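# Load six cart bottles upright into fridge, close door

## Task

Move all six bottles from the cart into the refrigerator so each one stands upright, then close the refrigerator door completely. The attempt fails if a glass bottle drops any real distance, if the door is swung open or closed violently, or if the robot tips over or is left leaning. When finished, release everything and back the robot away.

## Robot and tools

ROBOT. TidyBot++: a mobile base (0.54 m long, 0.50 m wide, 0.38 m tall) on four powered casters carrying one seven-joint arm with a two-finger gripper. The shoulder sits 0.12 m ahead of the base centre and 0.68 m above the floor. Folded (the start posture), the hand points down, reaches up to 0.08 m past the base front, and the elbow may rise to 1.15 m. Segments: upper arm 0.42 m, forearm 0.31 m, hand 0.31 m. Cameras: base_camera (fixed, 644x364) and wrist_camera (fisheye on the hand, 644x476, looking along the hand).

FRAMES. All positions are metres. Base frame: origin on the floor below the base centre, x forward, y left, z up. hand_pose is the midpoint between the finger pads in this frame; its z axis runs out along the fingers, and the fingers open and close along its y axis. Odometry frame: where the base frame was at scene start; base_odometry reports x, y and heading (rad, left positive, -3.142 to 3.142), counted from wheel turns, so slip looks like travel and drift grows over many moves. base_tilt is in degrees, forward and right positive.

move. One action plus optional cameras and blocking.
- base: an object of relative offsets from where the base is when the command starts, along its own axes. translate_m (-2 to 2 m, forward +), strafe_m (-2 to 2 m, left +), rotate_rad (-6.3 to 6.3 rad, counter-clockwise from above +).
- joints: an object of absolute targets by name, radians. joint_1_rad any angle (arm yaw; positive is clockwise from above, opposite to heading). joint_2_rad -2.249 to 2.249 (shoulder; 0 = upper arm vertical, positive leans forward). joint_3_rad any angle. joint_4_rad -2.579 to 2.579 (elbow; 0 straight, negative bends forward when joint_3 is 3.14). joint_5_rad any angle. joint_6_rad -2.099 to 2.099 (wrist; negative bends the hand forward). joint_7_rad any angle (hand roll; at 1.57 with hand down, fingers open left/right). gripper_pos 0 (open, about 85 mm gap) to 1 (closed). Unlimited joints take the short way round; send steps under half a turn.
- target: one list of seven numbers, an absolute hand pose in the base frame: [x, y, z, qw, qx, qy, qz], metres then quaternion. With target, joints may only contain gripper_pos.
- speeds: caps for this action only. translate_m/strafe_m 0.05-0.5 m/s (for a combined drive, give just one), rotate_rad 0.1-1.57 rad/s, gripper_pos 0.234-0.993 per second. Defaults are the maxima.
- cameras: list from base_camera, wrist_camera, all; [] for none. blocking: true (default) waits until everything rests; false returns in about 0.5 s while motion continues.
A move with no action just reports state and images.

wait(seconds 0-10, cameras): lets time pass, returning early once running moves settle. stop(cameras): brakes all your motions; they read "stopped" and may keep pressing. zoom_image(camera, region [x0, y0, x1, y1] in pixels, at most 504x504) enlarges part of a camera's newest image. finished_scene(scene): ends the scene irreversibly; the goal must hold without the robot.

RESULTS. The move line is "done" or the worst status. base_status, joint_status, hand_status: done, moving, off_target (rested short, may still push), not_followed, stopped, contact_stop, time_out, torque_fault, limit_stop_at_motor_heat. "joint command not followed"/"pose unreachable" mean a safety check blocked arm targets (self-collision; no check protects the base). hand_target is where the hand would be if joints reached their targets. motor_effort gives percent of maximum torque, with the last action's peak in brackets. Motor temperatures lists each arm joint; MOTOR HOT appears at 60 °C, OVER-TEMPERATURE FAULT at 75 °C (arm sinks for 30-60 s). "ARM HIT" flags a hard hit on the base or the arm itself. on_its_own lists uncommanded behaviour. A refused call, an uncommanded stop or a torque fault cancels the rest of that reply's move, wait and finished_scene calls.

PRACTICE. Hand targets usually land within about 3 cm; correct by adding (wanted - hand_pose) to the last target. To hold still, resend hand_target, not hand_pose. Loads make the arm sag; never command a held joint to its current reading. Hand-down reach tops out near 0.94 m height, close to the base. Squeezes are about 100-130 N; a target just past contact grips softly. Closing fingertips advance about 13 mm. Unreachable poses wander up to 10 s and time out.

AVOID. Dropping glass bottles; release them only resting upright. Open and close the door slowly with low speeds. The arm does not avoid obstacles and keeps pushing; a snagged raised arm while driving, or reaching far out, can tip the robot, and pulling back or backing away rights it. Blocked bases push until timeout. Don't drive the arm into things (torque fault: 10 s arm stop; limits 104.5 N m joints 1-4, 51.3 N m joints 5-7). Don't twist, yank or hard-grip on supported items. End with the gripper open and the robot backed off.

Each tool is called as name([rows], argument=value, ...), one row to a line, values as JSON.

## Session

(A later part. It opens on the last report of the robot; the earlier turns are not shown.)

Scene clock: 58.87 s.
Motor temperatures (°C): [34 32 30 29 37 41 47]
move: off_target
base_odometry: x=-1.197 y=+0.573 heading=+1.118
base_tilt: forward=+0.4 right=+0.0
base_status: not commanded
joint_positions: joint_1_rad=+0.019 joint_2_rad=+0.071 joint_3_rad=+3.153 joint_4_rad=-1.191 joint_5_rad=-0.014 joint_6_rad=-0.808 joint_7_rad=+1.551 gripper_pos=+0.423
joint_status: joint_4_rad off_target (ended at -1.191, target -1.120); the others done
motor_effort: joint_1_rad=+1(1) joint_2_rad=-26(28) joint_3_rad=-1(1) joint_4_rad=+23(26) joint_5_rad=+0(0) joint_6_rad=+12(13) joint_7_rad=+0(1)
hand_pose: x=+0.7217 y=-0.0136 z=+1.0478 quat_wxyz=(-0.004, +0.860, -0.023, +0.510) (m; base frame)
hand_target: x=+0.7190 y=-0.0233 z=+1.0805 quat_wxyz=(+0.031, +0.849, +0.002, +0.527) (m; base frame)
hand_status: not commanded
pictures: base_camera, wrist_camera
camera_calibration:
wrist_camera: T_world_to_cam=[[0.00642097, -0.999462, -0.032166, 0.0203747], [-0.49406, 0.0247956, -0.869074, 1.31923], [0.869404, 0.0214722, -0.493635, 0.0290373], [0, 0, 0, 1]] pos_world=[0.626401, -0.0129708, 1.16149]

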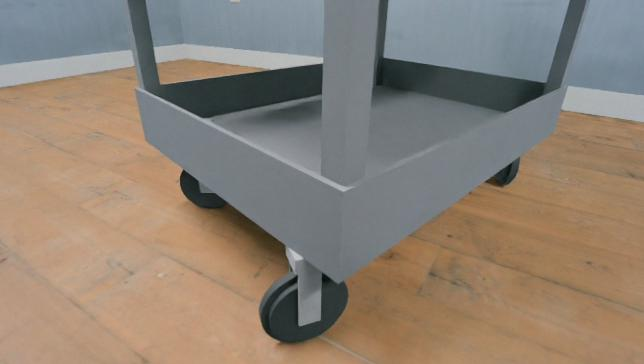

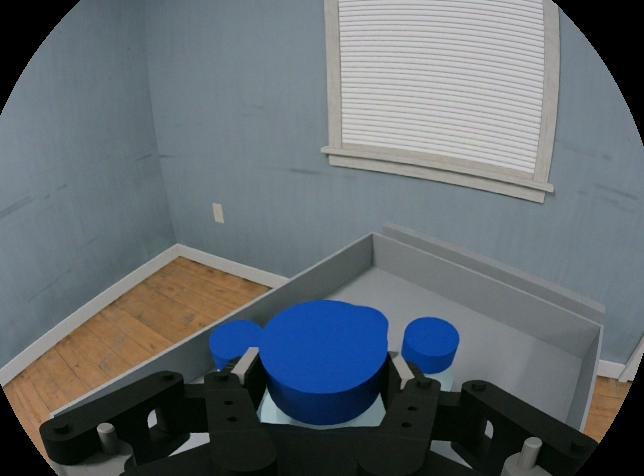

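move(base={"translate_m": -0.15}, joints={"joint_2_rad": -0.46, "joint_4_rad": -1.63, "joint_6_rad": -0.86})

Scene clock: 62.07 s.
Motor temperatures (°C): [34 32 30 29 37 41 47]
move: done
base_odometry: x=-1.262 y=+0.438 heading=+1.118
base_tilt: forward=+0.4 right=+0.0
base_status: done
joint_positions: joint_1_rad=+0.019 joint_2_rad=-0.437 joint_3_rad=+3.153 joint_4_rad=-1.632 joint_5_rad=-0.013 joint_6_rad=-0.834 joint_7_rad=+1.551 gripper_pos=+0.423
joint_status: all done
motor_effort: joint_1_rad=+0(2) joint_2_rad=-8(30) joint_3_rad=+0(2) joint_4_rad=+23(25) joint_5_rad=+0(1) joint_6_rad=+12(14) joint_7_rad=+0(1)
hand_pose: x=+0.5127 y=-0.0086 z=+1.0407 quat_wxyz=(-0.006, +0.849, -0.023, +0.528) (m; base frame)
hand_target: x=+0.5004 y=-0.0184 z=+1.0436 quat_wxyz=(+0.028, +0.849, +0.001, +0.527) (m; base frame)
hand_status: not commanded
pictures: base_camera, wrist_camera
camera_calibration:
wrist_camera: T_world_to_cam=[[0.00961853, -0.99931, -0.0358806, 0.0287256], [-0.457949, 0.027496, -0.888553, 1.2115], [0.888926, 0.0249781, -0.457369, 0.159402], [0, 0, 0, 1]] pos_world=[0.412831, -0.00858708, 1.15042]

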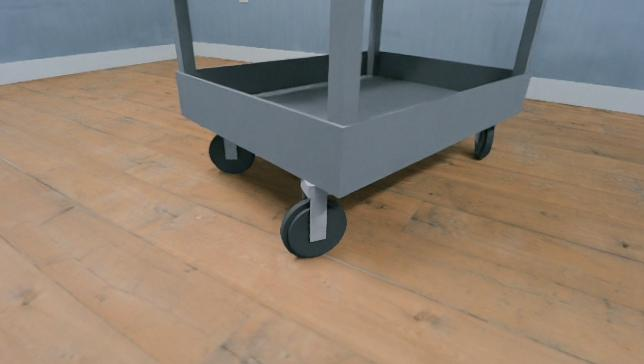

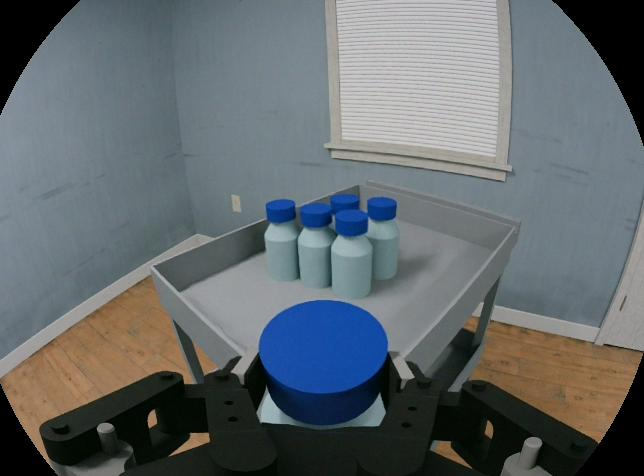

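move(base={"translate_m": -0.284, "strafe_m": -0.437, "rotate_rad": 2.645}, speeds={"rotate_rad": 1.2})

Scene clock: 66.10 s.
Motor temperatures (°C): [34 32 30 29 37 41 47]
move: done
base_odometry: x=-0.994 y=-0.008 heading=-2.521
base_tilt: forward=+0.4 right=+0.0
base_status: done
joint_positions: joint_1_rad=+0.019 joint_2_rad=-0.442 joint_3_rad=+3.151 joint_4_rad=-1.632 joint_5_rad=-0.010 joint_6_rad=-0.835 joint_7_rad=+1.551 gripper_pos=+0.423
joint_status: not commanded
motor_effort: joint_1_rad=+1(2) joint_2_rad=-7(10) joint_3_rad=+0(2) joint_4_rad=+23(24) joint_5_rad=+0(1) joint_6_rad=+13(13) joint_7_rad=+0(1)
hand_pose: x=+0.5106 y=-0.0083 z=+1.0427 quat_wxyz=(-0.005, +0.848, -0.022, +0.530) (m; base frame)
hand_target: x=+0.5004 y=-0.0184 z=+1.0436 quat_wxyz=(+0.028, +0.849, +0.001, +0.527) (m; base frame)
hand_status: not commanded
pictures: base_camera, wrist_camera
camera_calibration:
wrist_camera: T_world_to_cam=[[0.0104032, -0.999439, -0.0318464, 0.0245101], [-0.45371, 0.0236631, -0.890835, 1.21242], [0.891089, 0.0237166, -0.453209, 0.156706], [0, 0, 0, 1]] pos_world=[0.410192, -0.00790975, 1.15186]

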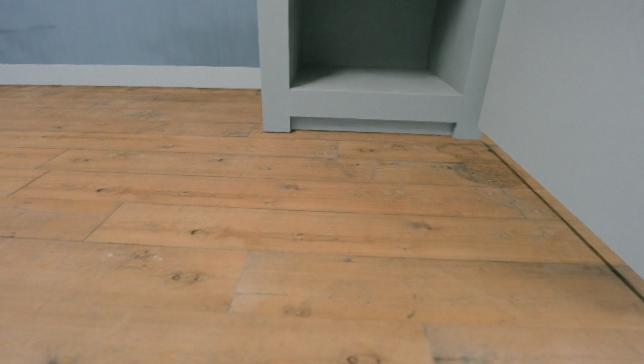

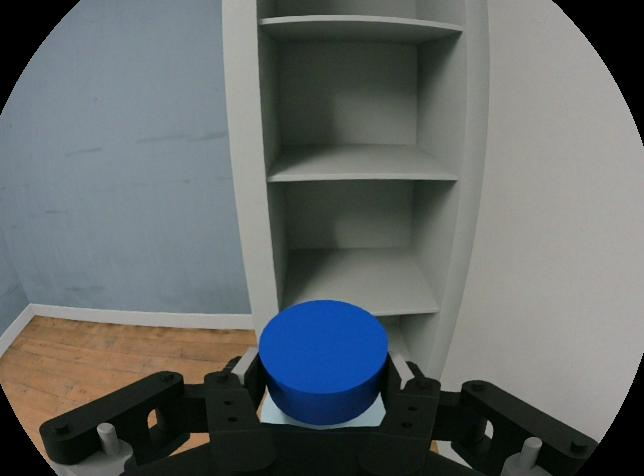

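zoom_image(camera="wrist_camera", region=[220, 120, 480, 360])

Scaled by 1.938.

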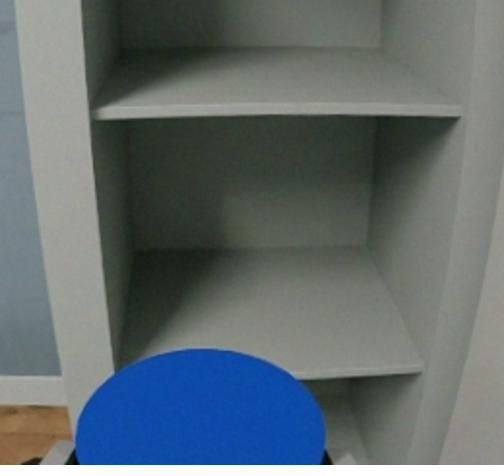

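move(base={"translate_m": 0.313, "strafe_m": 0.092, "rotate_rad": -0.27}, joints={"joint_2_rad": 0.21, "joint_4_rad": -0.715, "joint_6_rad": -1.126})

zoom_image(camera="wrist_camera", region=[180, 200, 480, 440])

Scene clock: 76.70 s.
Motor temperatures (°C): [34 32 30 30 37 41 47]
move: off_target
base_odometry: x=-1.195 y=-0.265 heading=-2.792
base_tilt: forward=+0.4 right=-0.1
base_status: done
joint_positions: joint_1_rad=+0.020 joint_2_rad=+0.213 joint_3_rad=+3.151 joint_4_rad=-0.786 joint_5_rad=-0.006 joint_6_rad=-1.094 joint_7_rad=+1.551 gripper_pos=+0.423
joint_status: joint_4_rad off_target (ended at -0.786, target -0.715); the others done
motor_effort: joint_1_rad=+0(2) joint_2_rad=-29(32) joint_3_rad=+0(3) joint_4_rad=+21(25) joint_5_rad=+1(2) joint_6_rad=+12(14) joint_7_rad=+0(1)
hand_pose: x=+0.7421 y=-0.0143 z=+1.1076 quat_wxyz=(+0.000, +0.866, -0.020, +0.500) (m; base frame)
hand_target: x=+0.7334 y=-0.0244 z=+1.1388 quat_wxyz=(+0.031, +0.855, -0.001, +0.518) (m; base frame)
hand_status: not commanded
pictures: base_camera, wrist_camera
camera_calibration:
wrist_camera: T_world_to_cam=[[0.0064664, -0.999692, -0.0239553, 0.012372], [-0.514388, 0.0172179, -0.857385, 1.38335], [0.857533, 0.0178665, -0.514118, 0.0723101], [0, 0, 0, 1]] pos_world=[0.64949, -0.0127422, 1.22354]

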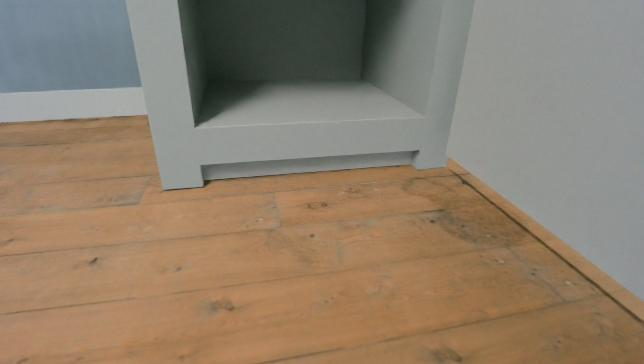

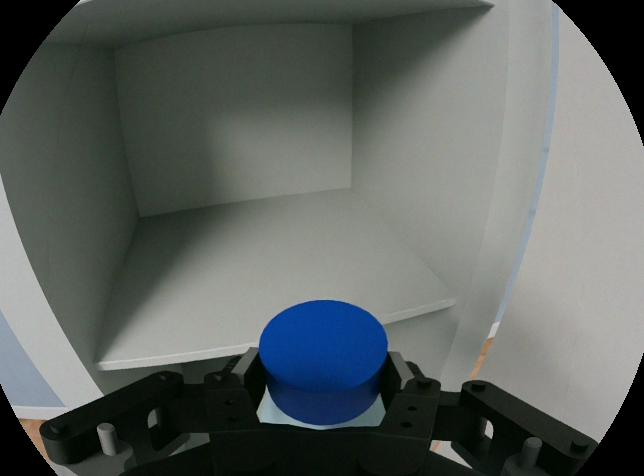

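Scaled by 1.680.

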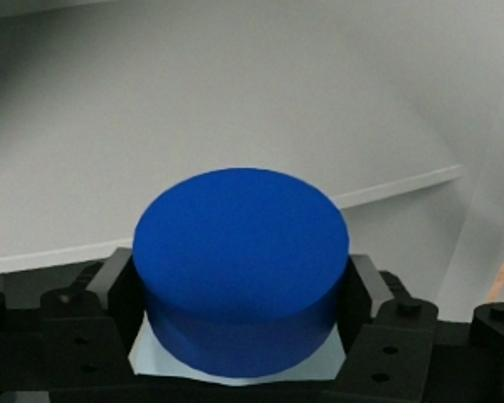

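move(base={"translate_m": 0.25}, speeds={"translate_m": 0.25}, joints={"joint_2_rad": 0.19, "joint_4_rad": -0.85, "joint_6_rad": -0.99})

zoom_image(camera="wrist_camera", region=[180, 200, 480, 440])

Scene clock: 80.27 s.
Motor temperatures (°C): [34 32 30 30 37 41 47]
move: done
base_odometry: x=-1.430 y=-0.351 heading=-2.791
base_tilt: forward=+0.4 right=+0.0
base_status: done
joint_positions: joint_1_rad=+0.020 joint_2_rad=+0.215 joint_3_rad=+3.151 joint_4_rad=-0.855 joint_5_rad=-0.006 joint_6_rad=-1.063 joint_7_rad=+1.551 gripper_pos=+0.423
joint_status: all done
motor_effort: joint_1_rad=+0(2) joint_2_rad=-30(33) joint_3_rad=-1(1) joint_4_rad=+22(24) joint_5_rad=+0(1) joint_6_rad=+11(13) joint_7_rad=+0(1)
hand_pose: x=+0.7480 y=-0.0146 z=+1.0774 quat_wxyz=(+0.000, +0.875, -0.021, +0.483) (m; base frame)
hand_target: x=+0.7482 y=-0.0244 z=+1.1162 quat_wxyz=(+0.031, +0.849, +0.001, +0.527) (m; base frame)
hand_status: not commanded
pictures: base_camera, wrist_camera
camera_calibration:
wrist_camera: T_world_to_cam=[[0.00503451, -0.999666, -0.0253599, 0.0138249], [-0.548283, 0.0184489, -0.836089, 1.36295], [0.836278, 0.0181137, -0.548007, 0.10405], [0, 0, 0, 1]] pos_world=[0.660198, -0.0132095, 1.19692]

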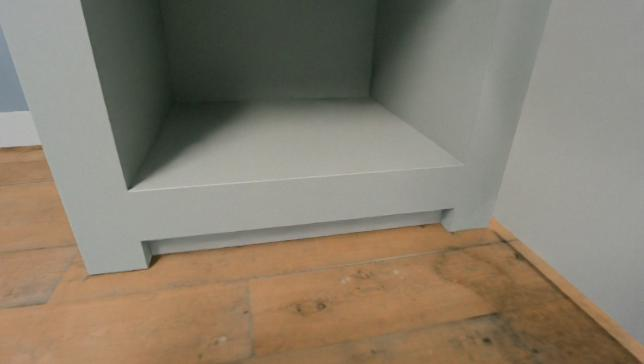

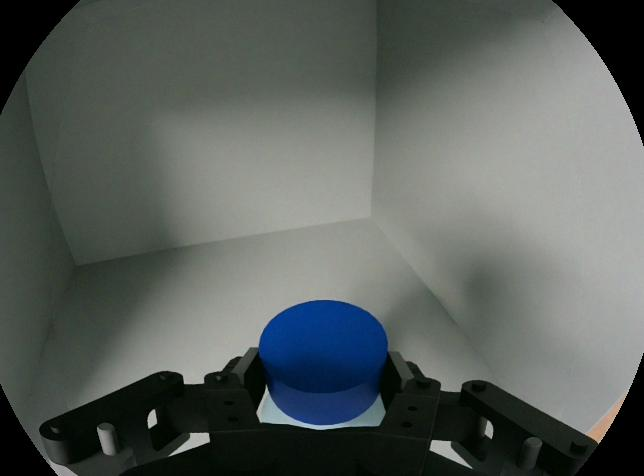

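Scaled by 1.680.

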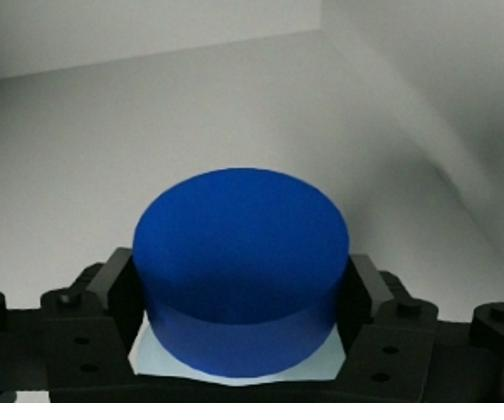

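move(base={"translate_m": 0.194}, speeds={"translate_m": 0.2})

Scene clock: 82.70 s.
Motor temperatures (°C): [34 32 30 30 37 41 47]
move: done
base_odometry: x=-1.612 y=-0.418 heading=-2.791
base_tilt: forward=+0.4 right=+0.0
base_status: done
joint_positions: joint_1_rad=+0.020 joint_2_rad=+0.213 joint_3_rad=+3.151 joint_4_rad=-0.855 joint_5_rad=-0.006 joint_6_rad=-1.063 joint_7_rad=+1.551 gripper_pos=+0.423
joint_status: not commanded
motor_effort: joint_1_rad=+0(2) joint_2_rad=-29(32) joint_3_rad=-1(1) joint_4_rad=+22(23) joint_5_rad=+0(1) joint_6_rad=+12(13) joint_7_rad=+0(1)
hand_pose: x=+0.7471 y=-0.0146 z=+1.0789 quat_wxyz=(+0.000, +0.875, -0.021, +0.484) (m; base frame)
hand_target: x=+0.7482 y=-0.0244 z=+1.1162 quat_wxyz=(+0.031, +0.849, +0.001, +0.527) (m; base frame)
hand_status: not commanded
pictures: base_camera, wrist_camera
camera_calibration:
wrist_camera: T_world_to_cam=[[0.00509645, -0.999667, -0.0252967, 0.0137707], [-0.546213, 0.0184069, -0.837444, 1.36362], [0.837631, 0.0180854, -0.545937, 0.102379], [0, 0, 0, 1]] pos_world=[0.659001, -0.0131855, 1.1982]

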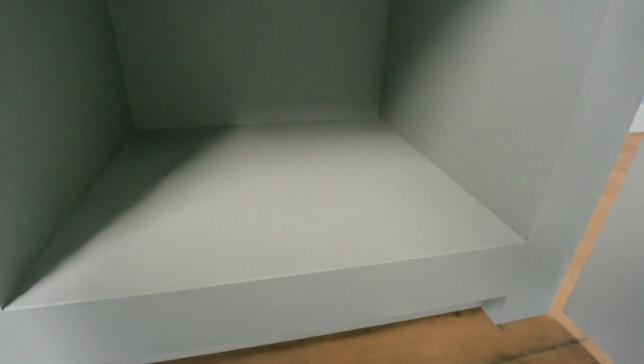

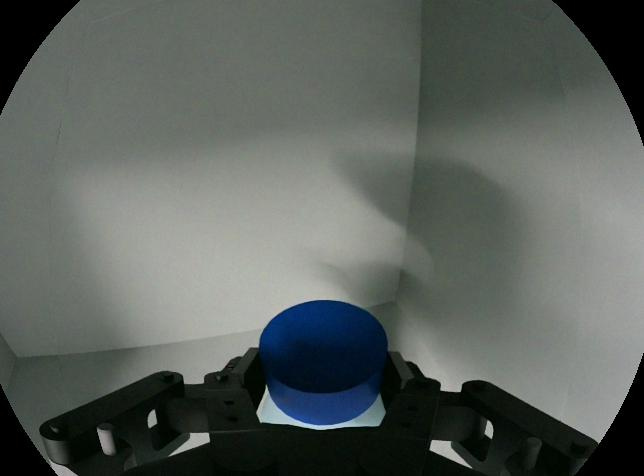

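move(joints={"joint_2_rad": 0.15, "joint_4_rad": -0.95, "joint_6_rad": -0.90})

zoom_image(camera="wrist_camera", region=[180, 240, 480, 460])

Scene clock: 84.37 s.
Motor temperatures (°C): [34 32 30 30 37 41 47]
move: done
base_odometry: x=-1.612 y=-0.418 heading=-2.791
base_tilt: forward=+0.4 right=+0.0
base_status: not commanded
joint_positions: joint_1_rad=+0.020 joint_2_rad=+0.187 joint_3_rad=+3.151 joint_4_rad=-0.942 joint_5_rad=-0.006 joint_6_rad=-0.980 joint_7_rad=+1.551 gripper_pos=+0.423
joint_status: all done
motor_effort: joint_1_rad=+0(1) joint_2_rad=-28(29) joint_3_rad=-1(1) joint_4_rad=+21(23) joint_5_rad=+1(1) joint_6_rad=+11(12) joint_7_rad=+0(0)
hand_pose: x=+0.7486 y=-0.0149 z=+1.0702 quat_wxyz=(+0.000, +0.869, -0.021, +0.494) (m; base frame)
hand_target: x=+0.7447 y=-0.0240 z=+1.1110 quat_wxyz=(+0.031, +0.841, +0.002, +0.540) (m; base frame)
hand_status: not commanded
pictures: base_camera, wrist_camera
camera_calibration:
wrist_camera: T_world_to_cam=[[0.00520644, -0.999674, -0.0249899, 0.0128693], [-0.527279, 0.0184895, -0.849491, 1.35583], [0.849676, 0.0175995, -0.527011, 0.0671514], [0, 0, 0, 1]] pos_world=[0.657777, -0.0133853, 1.18748]

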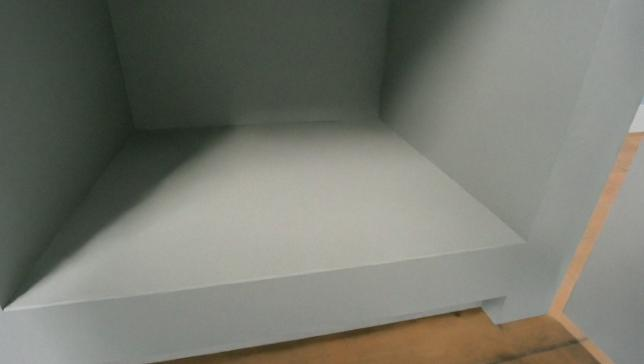

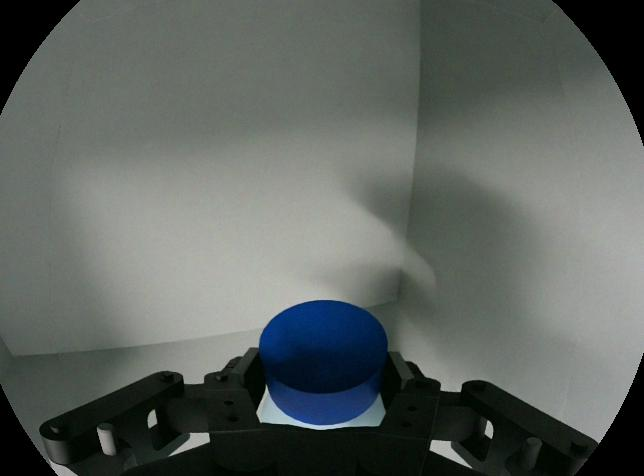

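Scaled by 1.680.

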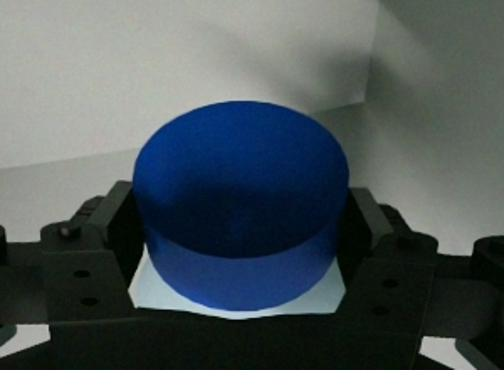

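move(joints={"joint_2_rad": 0.135, "joint_4_rad": -1.00, "joint_6_rad": -0.86}, cameras=[])

move(joints={"joint_2_rad": 0.125, "joint_4_rad": -1.04, "joint_6_rad": -0.825}, cameras=["wrist_camera"])

zoom_image(camera="wrist_camera", region=[180, 240, 480, 460])

Scene clock: 85.80 s.
Motor temperatures (°C): [34 32 30 30 37 41 47]
move: done
base_odometry: x=-1.612 y=-0.418 heading=-2.791
base_tilt: forward=+0.4 right=+0.0
base_status: not commanded
joint_positions: joint_1_rad=+0.020 joint_2_rad=+0.165 joint_3_rad=+3.151 joint_4_rad=-0.989 joint_5_rad=-0.006 joint_6_rad=-0.934 joint_7_rad=+1.551 gripper_pos=+0.423
joint_status: all done
motor_effort: joint_1_rad=+1(1) joint_2_rad=-26(28) joint_3_rad=+1(1) joint_4_rad=+21(22) joint_5_rad=+1(1) joint_6_rad=+11(12) joint_7_rad=+0(1)
hand_pose: x=+0.7463 y=-0.0149 z=+1.0700 quat_wxyz=(+0.000, +0.864, -0.021, +0.503) (m; base frame)
hand_target: x=+0.7440 y=-0.0239 z=+1.1034 quat_wxyz=(+0.031, +0.840, +0.002, +0.542) (m; base frame)
hand_status: not commanded
pictures: none
No camera images: "cameras" was empty.

Scene clock: 86.47 s.
Motor temperatures (°C): [34 32 30 30 37 41 47]
move: done
base_odometry: x=-1.612 y=-0.418 heading=-2.791
base_tilt: forward=+0.4 right=+0.0
base_status: not commanded
joint_positions: joint_1_rad=+0.020 joint_2_rad=+0.149 joint_3_rad=+3.151 joint_4_rad=-1.026 joint_5_rad=-0.006 joint_6_rad=-0.895 joint_7_rad=+1.551 gripper_pos=+0.423
joint_status: all done
motor_effort: joint_1_rad=+1(1) joint_2_rad=-26(27) joint_3_rad=+1(1) joint_4_rad=+21(21) joint_5_rad=+1(1) joint_6_rad=+11(11) joint_7_rad=+0(1)
hand_pose: x=+0.7449 y=-0.0150 z=+1.0699 quat_wxyz=(+0.000, +0.860, -0.021, +0.510) (m; base frame)
hand_target: x=+0.7443 y=-0.0237 z=+1.0968 quat_wxyz=(+0.031, +0.839, +0.003, +0.544) (m; base frame)
hand_status: not commanded
pictures: wrist_camera
camera_calibration:
wrist_camera: T_world_to_cam=[[0.00571158, -0.999692, -0.0241503, 0.0114499], [-0.494269, 0.018172, -0.869119, 1.35006], [0.86929, 0.0169008, -0.494013, 0.0201835], [0, 0, 0, 1]] pos_world=[0.649684, -0.0134281, 1.18361]

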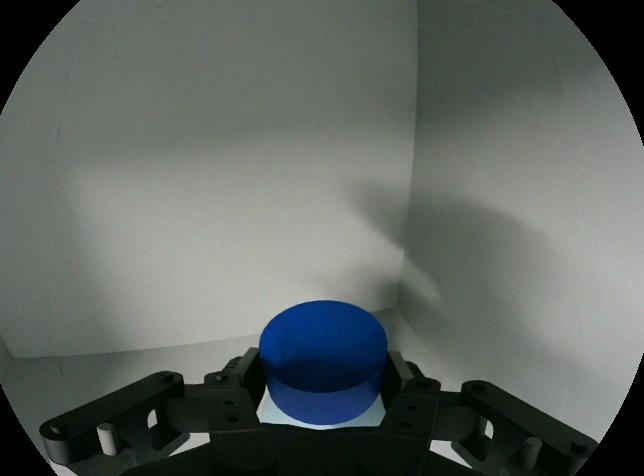

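Scaled by 1.680.

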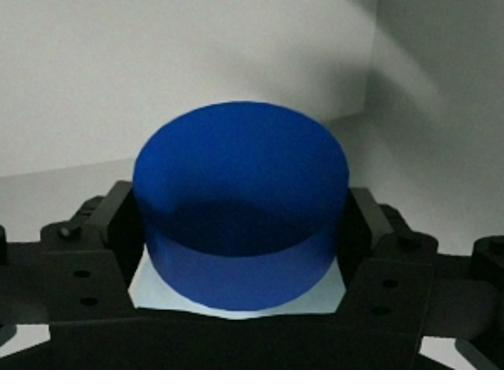

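move(joints={"joint_2_rad": 0.15, "joint_4_rad": -1.065, "joint_6_rad": -0.825}, cameras=["wrist_camera"])

zoom_image(camera="wrist_camera", region=[180, 240, 480, 460])

Scene clock: 88.17 s.
Motor temperatures (°C): [34 32 30 30 37 41 47]
move: done
base_odometry: x=-1.612 y=-0.418 heading=-2.791
base_tilt: forward=+0.4 right=+0.0
base_status: not commanded
joint_positions: joint_1_rad=+0.020 joint_2_rad=+0.149 joint_3_rad=+3.151 joint_4_rad=-1.034 joint_5_rad=-0.006 joint_6_rad=-0.880 joint_7_rad=+1.551 gripper_pos=+0.423
joint_status: all done
motor_effort: joint_1_rad=-1(1) joint_2_rad=-21(26) joint_3_rad=-1(1) joint_4_rad=+18(21) joint_5_rad=+0(1) joint_6_rad=+9(10) joint_7_rad=+0(1)
hand_pose: x=+0.7469 y=-0.0151 z=+1.0692 quat_wxyz=(+0.000, +0.858, -0.021, +0.513) (m; base frame)
hand_target: x=+0.7539 y=-0.0239 z=+1.0667 quat_wxyz=(+0.031, +0.852, +0.003, +0.523) (m; base frame)
hand_status: not commanded
pictures: wrist_camera
camera_calibration:
wrist_camera: T_world_to_cam=[[0.00576347, -0.999696, -0.023952, 0.0110764], [-0.488564, 0.018084, -0.87234, 1.3496], [0.872509, 0.0167298, -0.488312, 0.00961239], [0, 0, 0, 1]] pos_world=[0.650914, -0.0134939, 1.18227]

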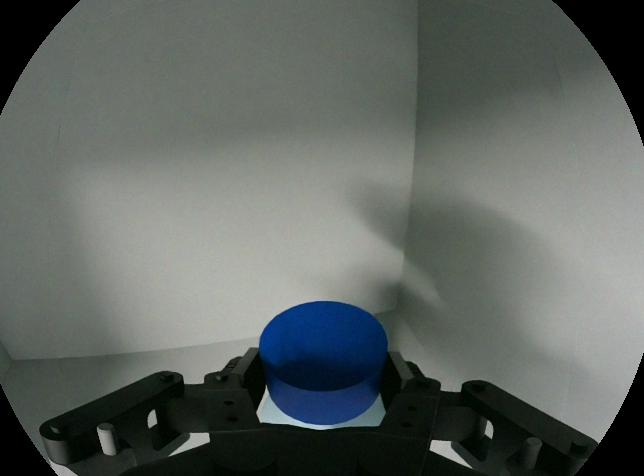

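Scaled by 1.680.

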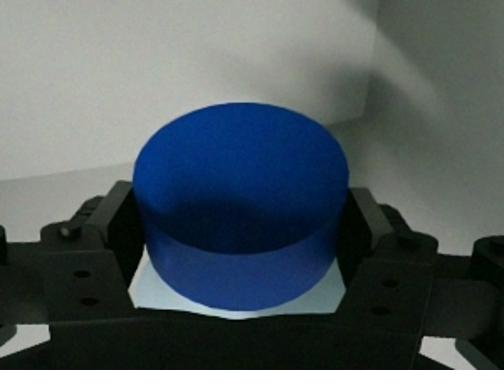

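move(joints={"gripper_pos": 0.15}, speeds={"gripper_pos": 0.3}, cameras=["wrist_camera"])

zoom_image(camera="wrist_camera", region=[180, 240, 480, 460])

Scene clock: 90.33 s.
Motor temperatures (°C): [34 32 30 30 37 41 47]
move: done
base_odometry: x=-1.612 y=-0.418 heading=-2.791
base_tilt: forward=+0.4 right=+0.0
base_status: not commanded
joint_positions: joint_1_rad=+0.020 joint_2_rad=+0.149 joint_3_rad=+3.151 joint_4_rad=-1.038 joint_5_rad=-0.006 joint_6_rad=-0.879 joint_7_rad=+1.551 gripper_pos=+0.152
joint_status: all done
motor_effort: joint_1_rad=+0(1) joint_2_rad=-23(24) joint_3_rad=+0(2) joint_4_rad=+18(19) joint_5_rad=+0(1) joint_6_rad=+9(9) joint_7_rad=+0(1)
hand_pose: x=+0.7470 y=-0.0151 z=+1.0674 quat_wxyz=(+0.000, +0.859, -0.021, +0.512) (m; base frame)
hand_target: x=+0.7539 y=-0.0239 z=+1.0667 quat_wxyz=(+0.031, +0.852, +0.003, +0.523) (m; base frame)
hand_status: not commanded
pictures: wrist_camera
camera_calibration:
wrist_camera: T_world_to_cam=[[0.00572313, -0.999695, -0.0240412, 0.0111705], [-0.490701, 0.0181404, -0.871139, 1.3484], [0.871309, 0.0167827, -0.490447, 0.0118459], [0, 0, 0, 1]] pos_world=[0.651278, -0.0134922, 1.18073]

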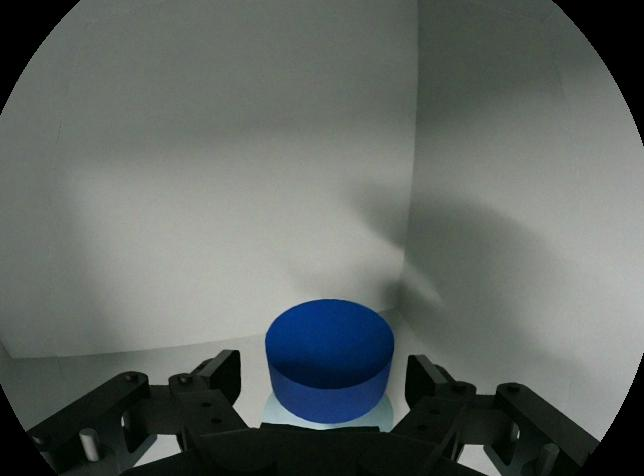

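Scaled by 1.680.

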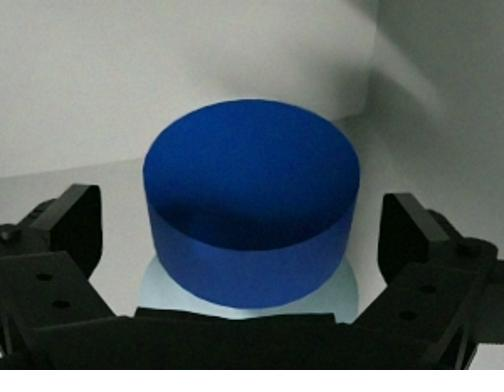

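move(base={"translate_m": -0.85}, cameras=["wrist_camera"])

Scene clock: 96.70 s.
Motor temperatures (°C): [34 33 30 30 37 42 47]
move: done
base_odometry: x=-0.814 y=-0.126 heading=-2.791
base_tilt: forward=+0.4 right=+0.0
base_status: done
joint_positions: joint_1_rad=+0.021 joint_2_rad=+0.144 joint_3_rad=+3.151 joint_4_rad=-1.041 joint_5_rad=-0.006 joint_6_rad=-0.876 joint_7_rad=+1.551 gripper_pos=+0.152
joint_status: not commanded
motor_effort: joint_1_rad=+0(3) joint_2_rad=-23(28) joint_3_rad=+0(3) joint_4_rad=+19(20) joint_5_rad=+0(1) joint_6_rad=+8(9) joint_7_rad=+0(1)
hand_pose: x=+0.7450 y=-0.0155 z=+1.0702 quat_wxyz=(+0.000, +0.857, -0.021, +0.515) (m; base frame)
hand_target: x=+0.7539 y=-0.0239 z=+1.0667 quat_wxyz=(+0.031, +0.852, +0.003, +0.523) (m; base frame)
hand_status: not commanded
pictures: wrist_camera
camera_calibration:
wrist_camera: T_world_to_cam=[[0.00513285, -0.999706, -0.02368, 0.0109061], [-0.485684, 0.0182074, -0.873945, 1.34914], [0.874119, 0.0159868, -0.485448, 0.00744252], [0, 0, 0, 1]] pos_world=[0.648696, -0.0137805, 1.18295]

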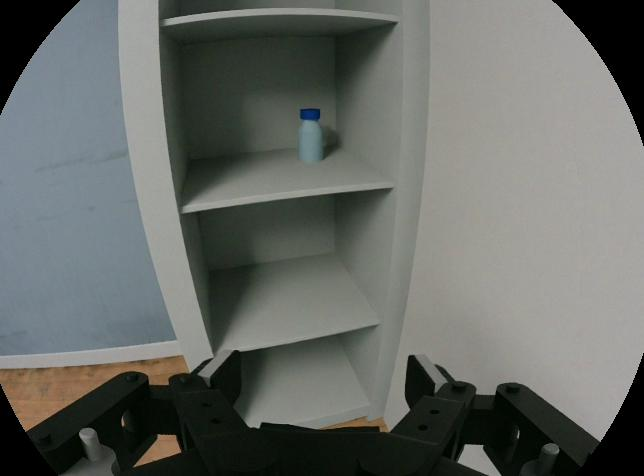

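move(base={"translate_m": -0.116, "strafe_m": -0.486, "rotate_rad": -1.974}, joints={"joint_2_rad": -0.005, "joint_4_rad": -1.80, "joint_6_rad": -0.08, "gripper_pos": 0.0}, cameras=["wrist_camera"])

zoom_image(camera="wrist_camera", region=[180, 100, 480, 340])

Scene clock: 99.77 s.
Motor temperatures (°C): [34 33 30 30 37 42 47]
move: done
base_odometry: x=-0.872 y=+0.370 heading=+1.518
base_tilt: forward=+0.4 right=+0.0
base_status: done
joint_positions: joint_1_rad=+0.020 joint_2_rad=+0.006 joint_3_rad=+3.155 joint_4_rad=-1.772 joint_5_rad=-0.006 joint_6_rad=-0.137 joint_7_rad=+1.551 gripper_pos=+0.000
joint_status: all done
motor_effort: joint_1_rad=+0(5) joint_2_rad=-20(25) joint_3_rad=+0(4) joint_4_rad=+19(21) joint_5_rad=+0(2) joint_6_rad=+9(9) joint_7_rad=+0(1)
hand_pose: x=+0.7222 y=-0.0184 z=+0.9330 quat_wxyz=(+0.002, +0.817, -0.024, +0.576) (m; base frame)
hand_target: x=+0.7203 y=-0.0175 z=+0.9394 quat_wxyz=(+0.027, +0.806, +0.011, +0.591) (m; base frame)
hand_status: not commanded
pictures: wrist_camera
camera_calibration:
wrist_camera: T_world_to_cam=[[0.00104794, -0.999794, -0.0202854, 0.00466502], [-0.353311, 0.018607, -0.935321, 1.17992], [0.935505, 0.00814721, -0.353218, -0.206997], [0, 0, 0, 1]] pos_world=[0.61052, -0.0156042, 1.03058]

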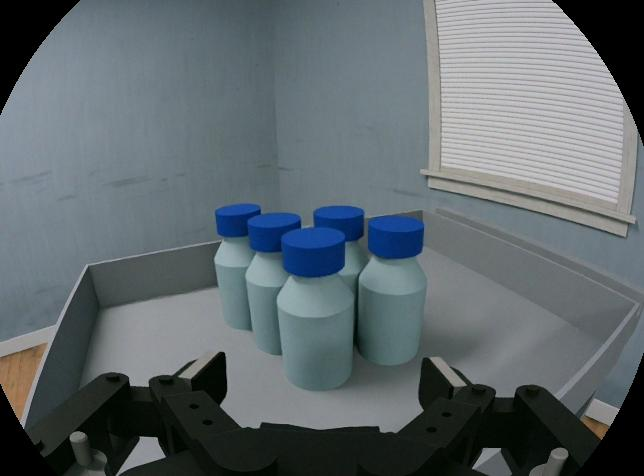

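Scaled by 1.680.

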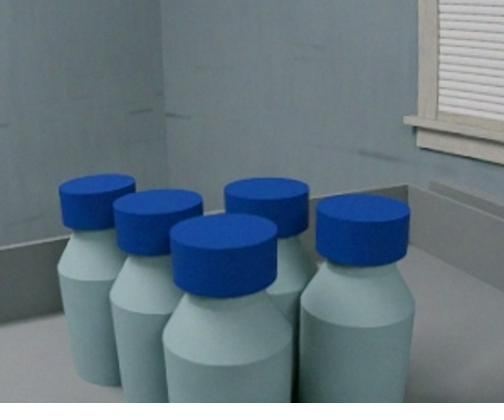

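move(base={"translate_m": 0.067, "strafe_m": 0.347, "rotate_rad": -0.4}, speeds={"rotate_rad": 0.35}, cameras=["wrist_camera"])

zoom_image(camera="wrist_camera", region=[180, 100, 480, 340])

Scene clock: 103.47 s.
Motor temperatures (°C): [34 33 30 30 37 42 47]
move: done
base_odometry: x=-1.215 y=+0.456 heading=+1.117
base_tilt: forward=+0.4 right=-0.1
base_status: done
joint_positions: joint_1_rad=+0.019 joint_2_rad=+0.005 joint_3_rad=+3.149 joint_4_rad=-1.772 joint_5_rad=-0.006 joint_6_rad=-0.136 joint_7_rad=+1.551 gripper_pos=+0.000
joint_status: not commanded
motor_effort: joint_1_rad=+0(3) joint_2_rad=-19(21) joint_3_rad=+0(3) joint_4_rad=+20(20) joint_5_rad=+0(1) joint_6_rad=+9(9) joint_7_rad=+0(1)
hand_pose: x=+0.7219 y=-0.0146 z=+0.9337 quat_wxyz=(+0.000, +0.817, -0.021, +0.576) (m; base frame)
hand_target: x=+0.7203 y=-0.0175 z=+0.9394 quat_wxyz=(+0.027, +0.806, +0.011, +0.591) (m; base frame)
hand_status: not commanded
pictures: wrist_camera
camera_calibration:
wrist_camera: T_world_to_cam=[[0.00736108, -0.999767, -0.0202775, 0.00390583], [-0.352049, 0.0163888, -0.935838, 1.17989], [0.935952, 0.0140275, -0.351847, -0.208019], [0, 0, 0, 1]] pos_world=[0.610048, -0.0125142, 1.03108]

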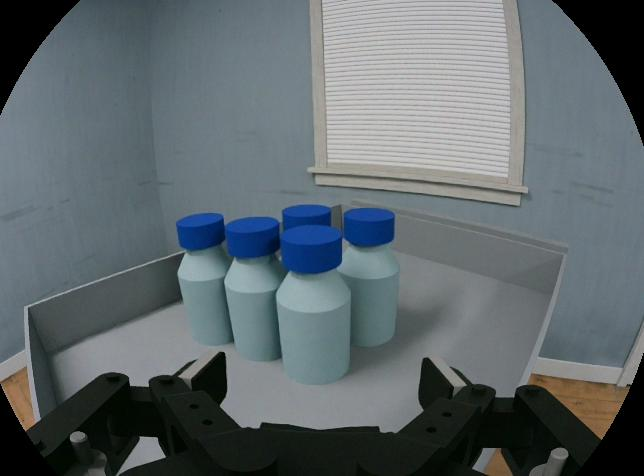

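Scaled by 1.680.

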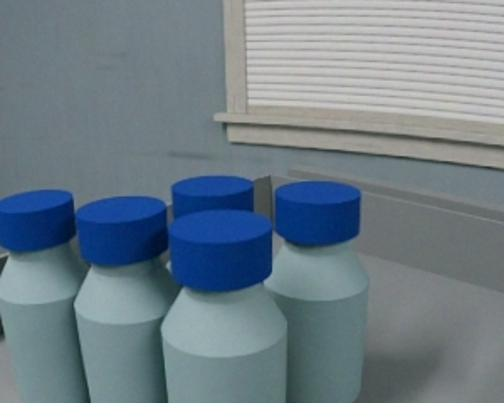

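move(base={"translate_m": 0.013, "strafe_m": -0.156, "rotate_rad": 0.183}, joints={"gripper_pos": 0.12}, cameras=["wrist_camera"])

zoom_image(camera="wrist_camera", region=[180, 100, 480, 340])

Scene clock: 106.63 s.
Motor temperatures (°C): [34 33 30 30 37 42 47]
move: done
base_odometry: x=-1.069 y=+0.399 heading=+1.301
base_tilt: forward=+0.4 right=+0.0
base_status: done
joint_positions: joint_1_rad=+0.022 joint_2_rad=+0.005 joint_3_rad=+3.155 joint_4_rad=-1.772 joint_5_rad=-0.006 joint_6_rad=-0.136 joint_7_rad=+1.551 gripper_pos=+0.120
joint_status: all done
motor_effort: joint_1_rad=+0(4) joint_2_rad=-19(21) joint_3_rad=+0(4) joint_4_rad=+20(20) joint_5_rad=+0(1) joint_6_rad=+9(9) joint_7_rad=+0(1)
hand_pose: x=+0.7218 y=-0.0198 z=+0.9338 quat_wxyz=(+0.003, +0.817, -0.025, +0.576) (m; base frame)
hand_target: x=+0.7203 y=-0.0175 z=+0.9394 quat_wxyz=(+0.027, +0.806, +0.011, +0.591) (m; base frame)
hand_status: not commanded
pictures: wrist_camera
camera_calibration:
wrist_camera: T_world_to_cam=[[-0.00133058, -0.999794, -0.0202388, 0.00490959], [-0.351584, 0.0194144, -0.935955, 1.17989], [0.936155, 0.00587028, -0.351537, -0.208382], [0, 0, 0, 1]] pos_world=[0.609914, -0.016775, 1.03117]

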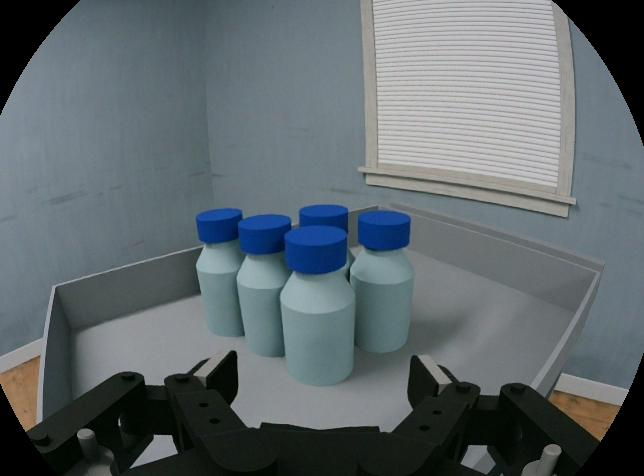

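Scaled by 1.680.

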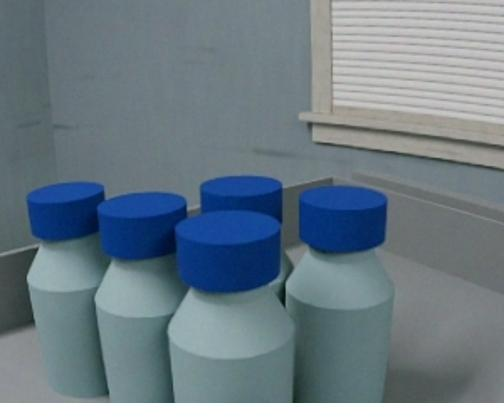

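move(base={"translate_m": 0.153}, speeds={"translate_m": 0.15}, cameras=["wrist_camera"])

zoom_image(camera="wrist_camera", region=[180, 200, 480, 440])

Scene clock: 108.73 s.
Motor temperatures (°C): [34 33 30 30 37 42 47]
move: done
base_odometry: x=-1.028 y=+0.547 heading=+1.301
base_tilt: forward=+0.4 right=+0.0
base_status: done
joint_positions: joint_1_rad=+0.022 joint_2_rad=-0.003 joint_3_rad=+3.155 joint_4_rad=-1.774 joint_5_rad=-0.006 joint_6_rad=-0.134 joint_7_rad=+1.551 gripper_pos=+0.120
joint_status: not commanded
motor_effort: joint_1_rad=+0(1) joint_2_rad=-19(22) joint_3_rad=+0(1) joint_4_rad=+20(20) joint_5_rad=+0(0) joint_6_rad=+9(9) joint_7_rad=+0(1)
hand_pose: x=+0.7197 y=-0.0197 z=+0.9382 quat_wxyz=(+0.003, +0.814, -0.025, +0.580) (m; base frame)
hand_target: x=+0.7203 y=-0.0175 z=+0.9394 quat_wxyz=(+0.027, +0.806, +0.011, +0.591) (m; base frame)
hand_status: not commanded
pictures: wrist_camera
camera_calibration:
wrist_camera: T_world_to_cam=[[-0.00108875, -0.999798, -0.0200729, 0.00476387], [-0.344079, 0.0192218, -0.938744, 1.18048], [0.93894, 0.0058846, -0.34403, -0.213902], [0, 0, 0, 1]] pos_world=[0.607025, -0.0166694, 1.03468]

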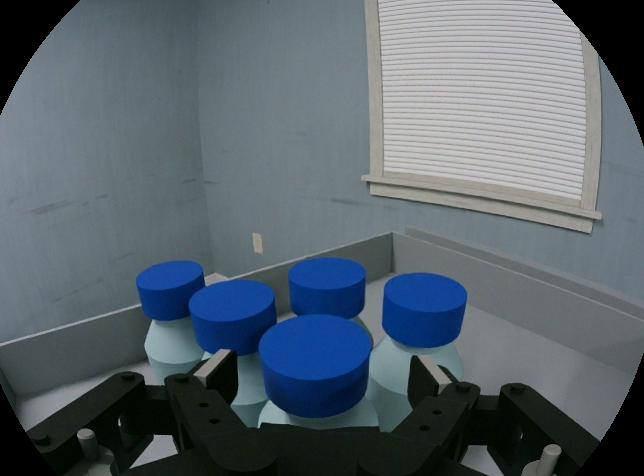

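Scaled by 1.680.

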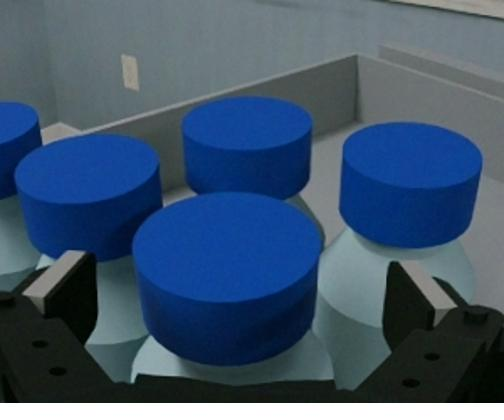

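move(base={"translate_m": 0.012, "strafe_m": 0.004}, speeds={"translate_m": 0.1}, cameras=["wrist_camera"])

zoom_image(camera="wrist_camera", region=[180, 200, 480, 440])

Scene clock: 110.80 s.
Motor temperatures (°C): [34 33 30 30 37 42 47]
move: done
base_odometry: x=-1.028 y=+0.559 heading=+1.301
base_tilt: forward=+0.4 right=+0.0
base_status: done
joint_positions: joint_1_rad=+0.022 joint_2_rad=-0.004 joint_3_rad=+3.155 joint_4_rad=-1.774 joint_5_rad=-0.006 joint_6_rad=-0.134 joint_7_rad=+1.551 gripper_pos=+0.120
joint_status: not commanded
motor_effort: joint_1_rad=+1(1) joint_2_rad=-19(22) joint_3_rad=+0(2) joint_4_rad=+20(20) joint_5_rad=+0(0) joint_6_rad=+9(9) joint_7_rad=+0(1)
hand_pose: x=+0.7194 y=-0.0196 z=+0.9388 quat_wxyz=(+0.003, +0.814, -0.024, +0.580) (m; base frame)
hand_target: x=+0.7203 y=-0.0175 z=+0.9394 quat_wxyz=(+0.027, +0.806, +0.011, +0.591) (m; base frame)
hand_status: not commanded
pictures: wrist_camera
camera_calibration:
wrist_camera: T_world_to_cam=[[-0.000890881, -0.999799, -0.0200391, 0.00470997], [-0.34284, 0.01913, -0.939199, 1.18043], [0.939393, 0.00603352, -0.342789, -0.214981], [0, 0, 0, 1]] pos_world=[0.606654, -0.0165755, 1.03506]

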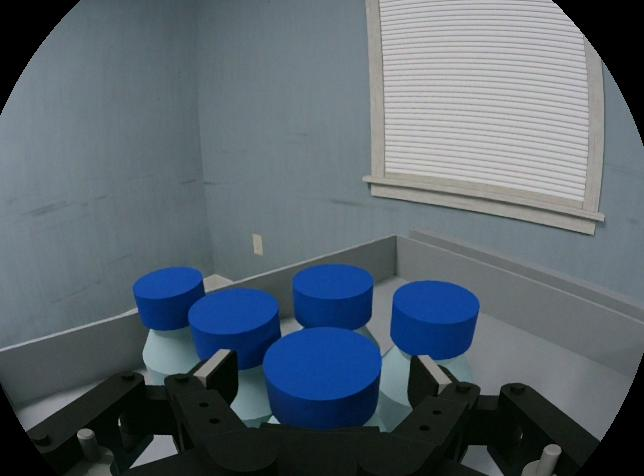

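Scaled by 1.680.

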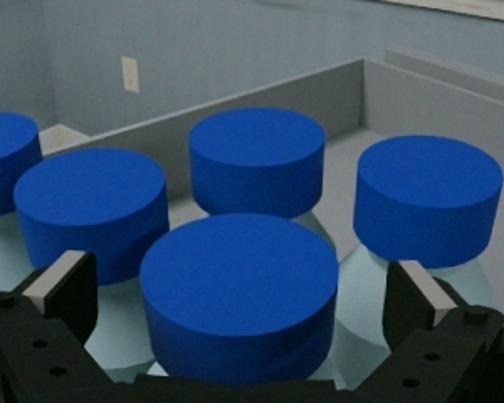

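move(base={"translate_m": 0.005, "strafe_m": 0.001}, speeds={"translate_m": 0.1}, joints={"joint_4_rad": -1.825}, cameras=["wrist_camera"])

zoom_image(camera="wrist_camera", region=[180, 200, 480, 440])

Scene clock: 111.90 s.
Motor temperatures (°C): [34 33 30 30 37 42 47]
move: done
base_odometry: x=-1.027 y=+0.565 heading=+1.300
base_tilt: forward=+0.4 right=+0.0
base_status: done
joint_positions: joint_1_rad=+0.022 joint_2_rad=-0.006 joint_3_rad=+3.155 joint_4_rad=-1.800 joint_5_rad=-0.006 joint_6_rad=-0.132 joint_7_rad=+1.551 gripper_pos=+0.120
joint_status: all done
motor_effort: joint_1_rad=+1(1) joint_2_rad=-19(22) joint_3_rad=+0(1) joint_4_rad=+19(20) joint_5_rad=+0(0) joint_6_rad=+9(10) joint_7_rad=+0(1)
hand_pose: x=+0.7147 y=-0.0194 z=+0.9244 quat_wxyz=(+0.002, +0.821, -0.025, +0.571) (m; base frame)
hand_target: x=+0.7160 y=-0.0173 z=+0.9244 quat_wxyz=(+0.027, +0.813, +0.011, +0.581) (m; base frame)
hand_status: not commanded
pictures: wrist_camera
camera_calibration:
wrist_camera: T_world_to_cam=[[-0.00131095, -0.999782, -0.0208487, 0.00566251], [-0.364436, 0.0198926, -0.931016, 1.17324], [0.931227, 0.00637751, -0.364383, -0.189649], [0, 0, 0, 1]] pos_world=[0.604184, -0.0164679, 1.02331]

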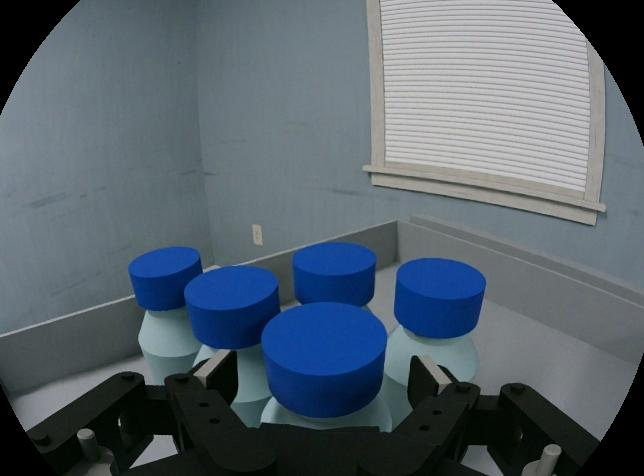

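Scaled by 1.680.

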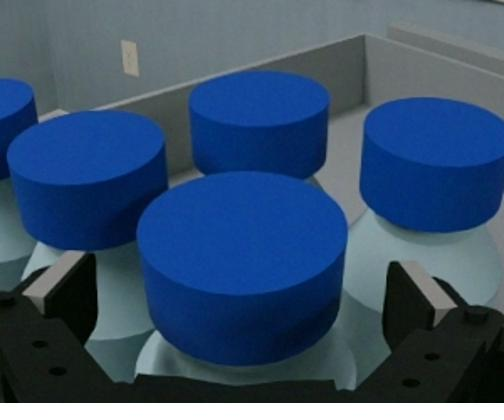

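move(joints={"gripper_pos": 0.42}, speeds={"gripper_pos": 0.234}, cameras=["wrist_camera"])

zoom_image(camera="wrist_camera", region=[180, 200, 480, 440])

Scene clock: 113.83 s.
Motor temperatures (°C): [34 33 30 30 37 42 47]
move: done
base_odometry: x=-1.027 y=+0.565 heading=+1.300
base_tilt: forward=+0.4 right=+0.0
base_status: not commanded
joint_positions: joint_1_rad=+0.022 joint_2_rad=-0.006 joint_3_rad=+3.155 joint_4_rad=-1.800 joint_5_rad=-0.006 joint_6_rad=-0.132 joint_7_rad=+1.552 gripper_pos=+0.412
joint_status: all done
motor_effort: joint_1_rad=+0(2) joint_2_rad=-18(20) joint_3_rad=-1(2) joint_4_rad=+20(20) joint_5_rad=+0(1) joint_6_rad=+9(9) joint_7_rad=-1(1)
hand_pose: x=+0.7147 y=-0.0196 z=+0.9245 quat_wxyz=(+0.003, +0.821, -0.025, +0.571) (m; base frame)
hand_target: x=+0.7160 y=-0.0173 z=+0.9244 quat_wxyz=(+0.027, +0.813, +0.011, +0.581) (m; base frame)
hand_status: not commanded
pictures: wrist_camera
camera_calibration:
wrist_camera: T_world_to_cam=[[-0.0015136, -0.99979, -0.0204492, 0.00522933], [-0.364363, 0.0195948, -0.931051, 1.17325], [0.931256, 0.00604168, -0.364316, -0.189682], [0, 0, 0, 1]] pos_world=[0.604139, -0.0166154, 1.02336]

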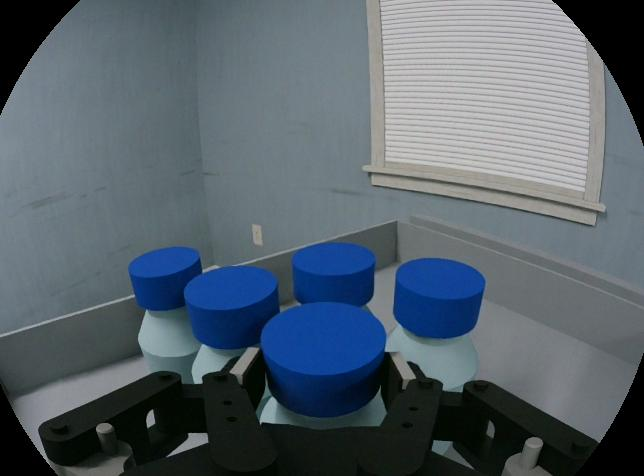

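Scaled by 1.680.

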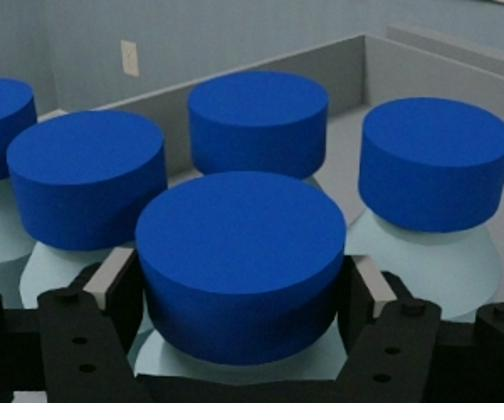

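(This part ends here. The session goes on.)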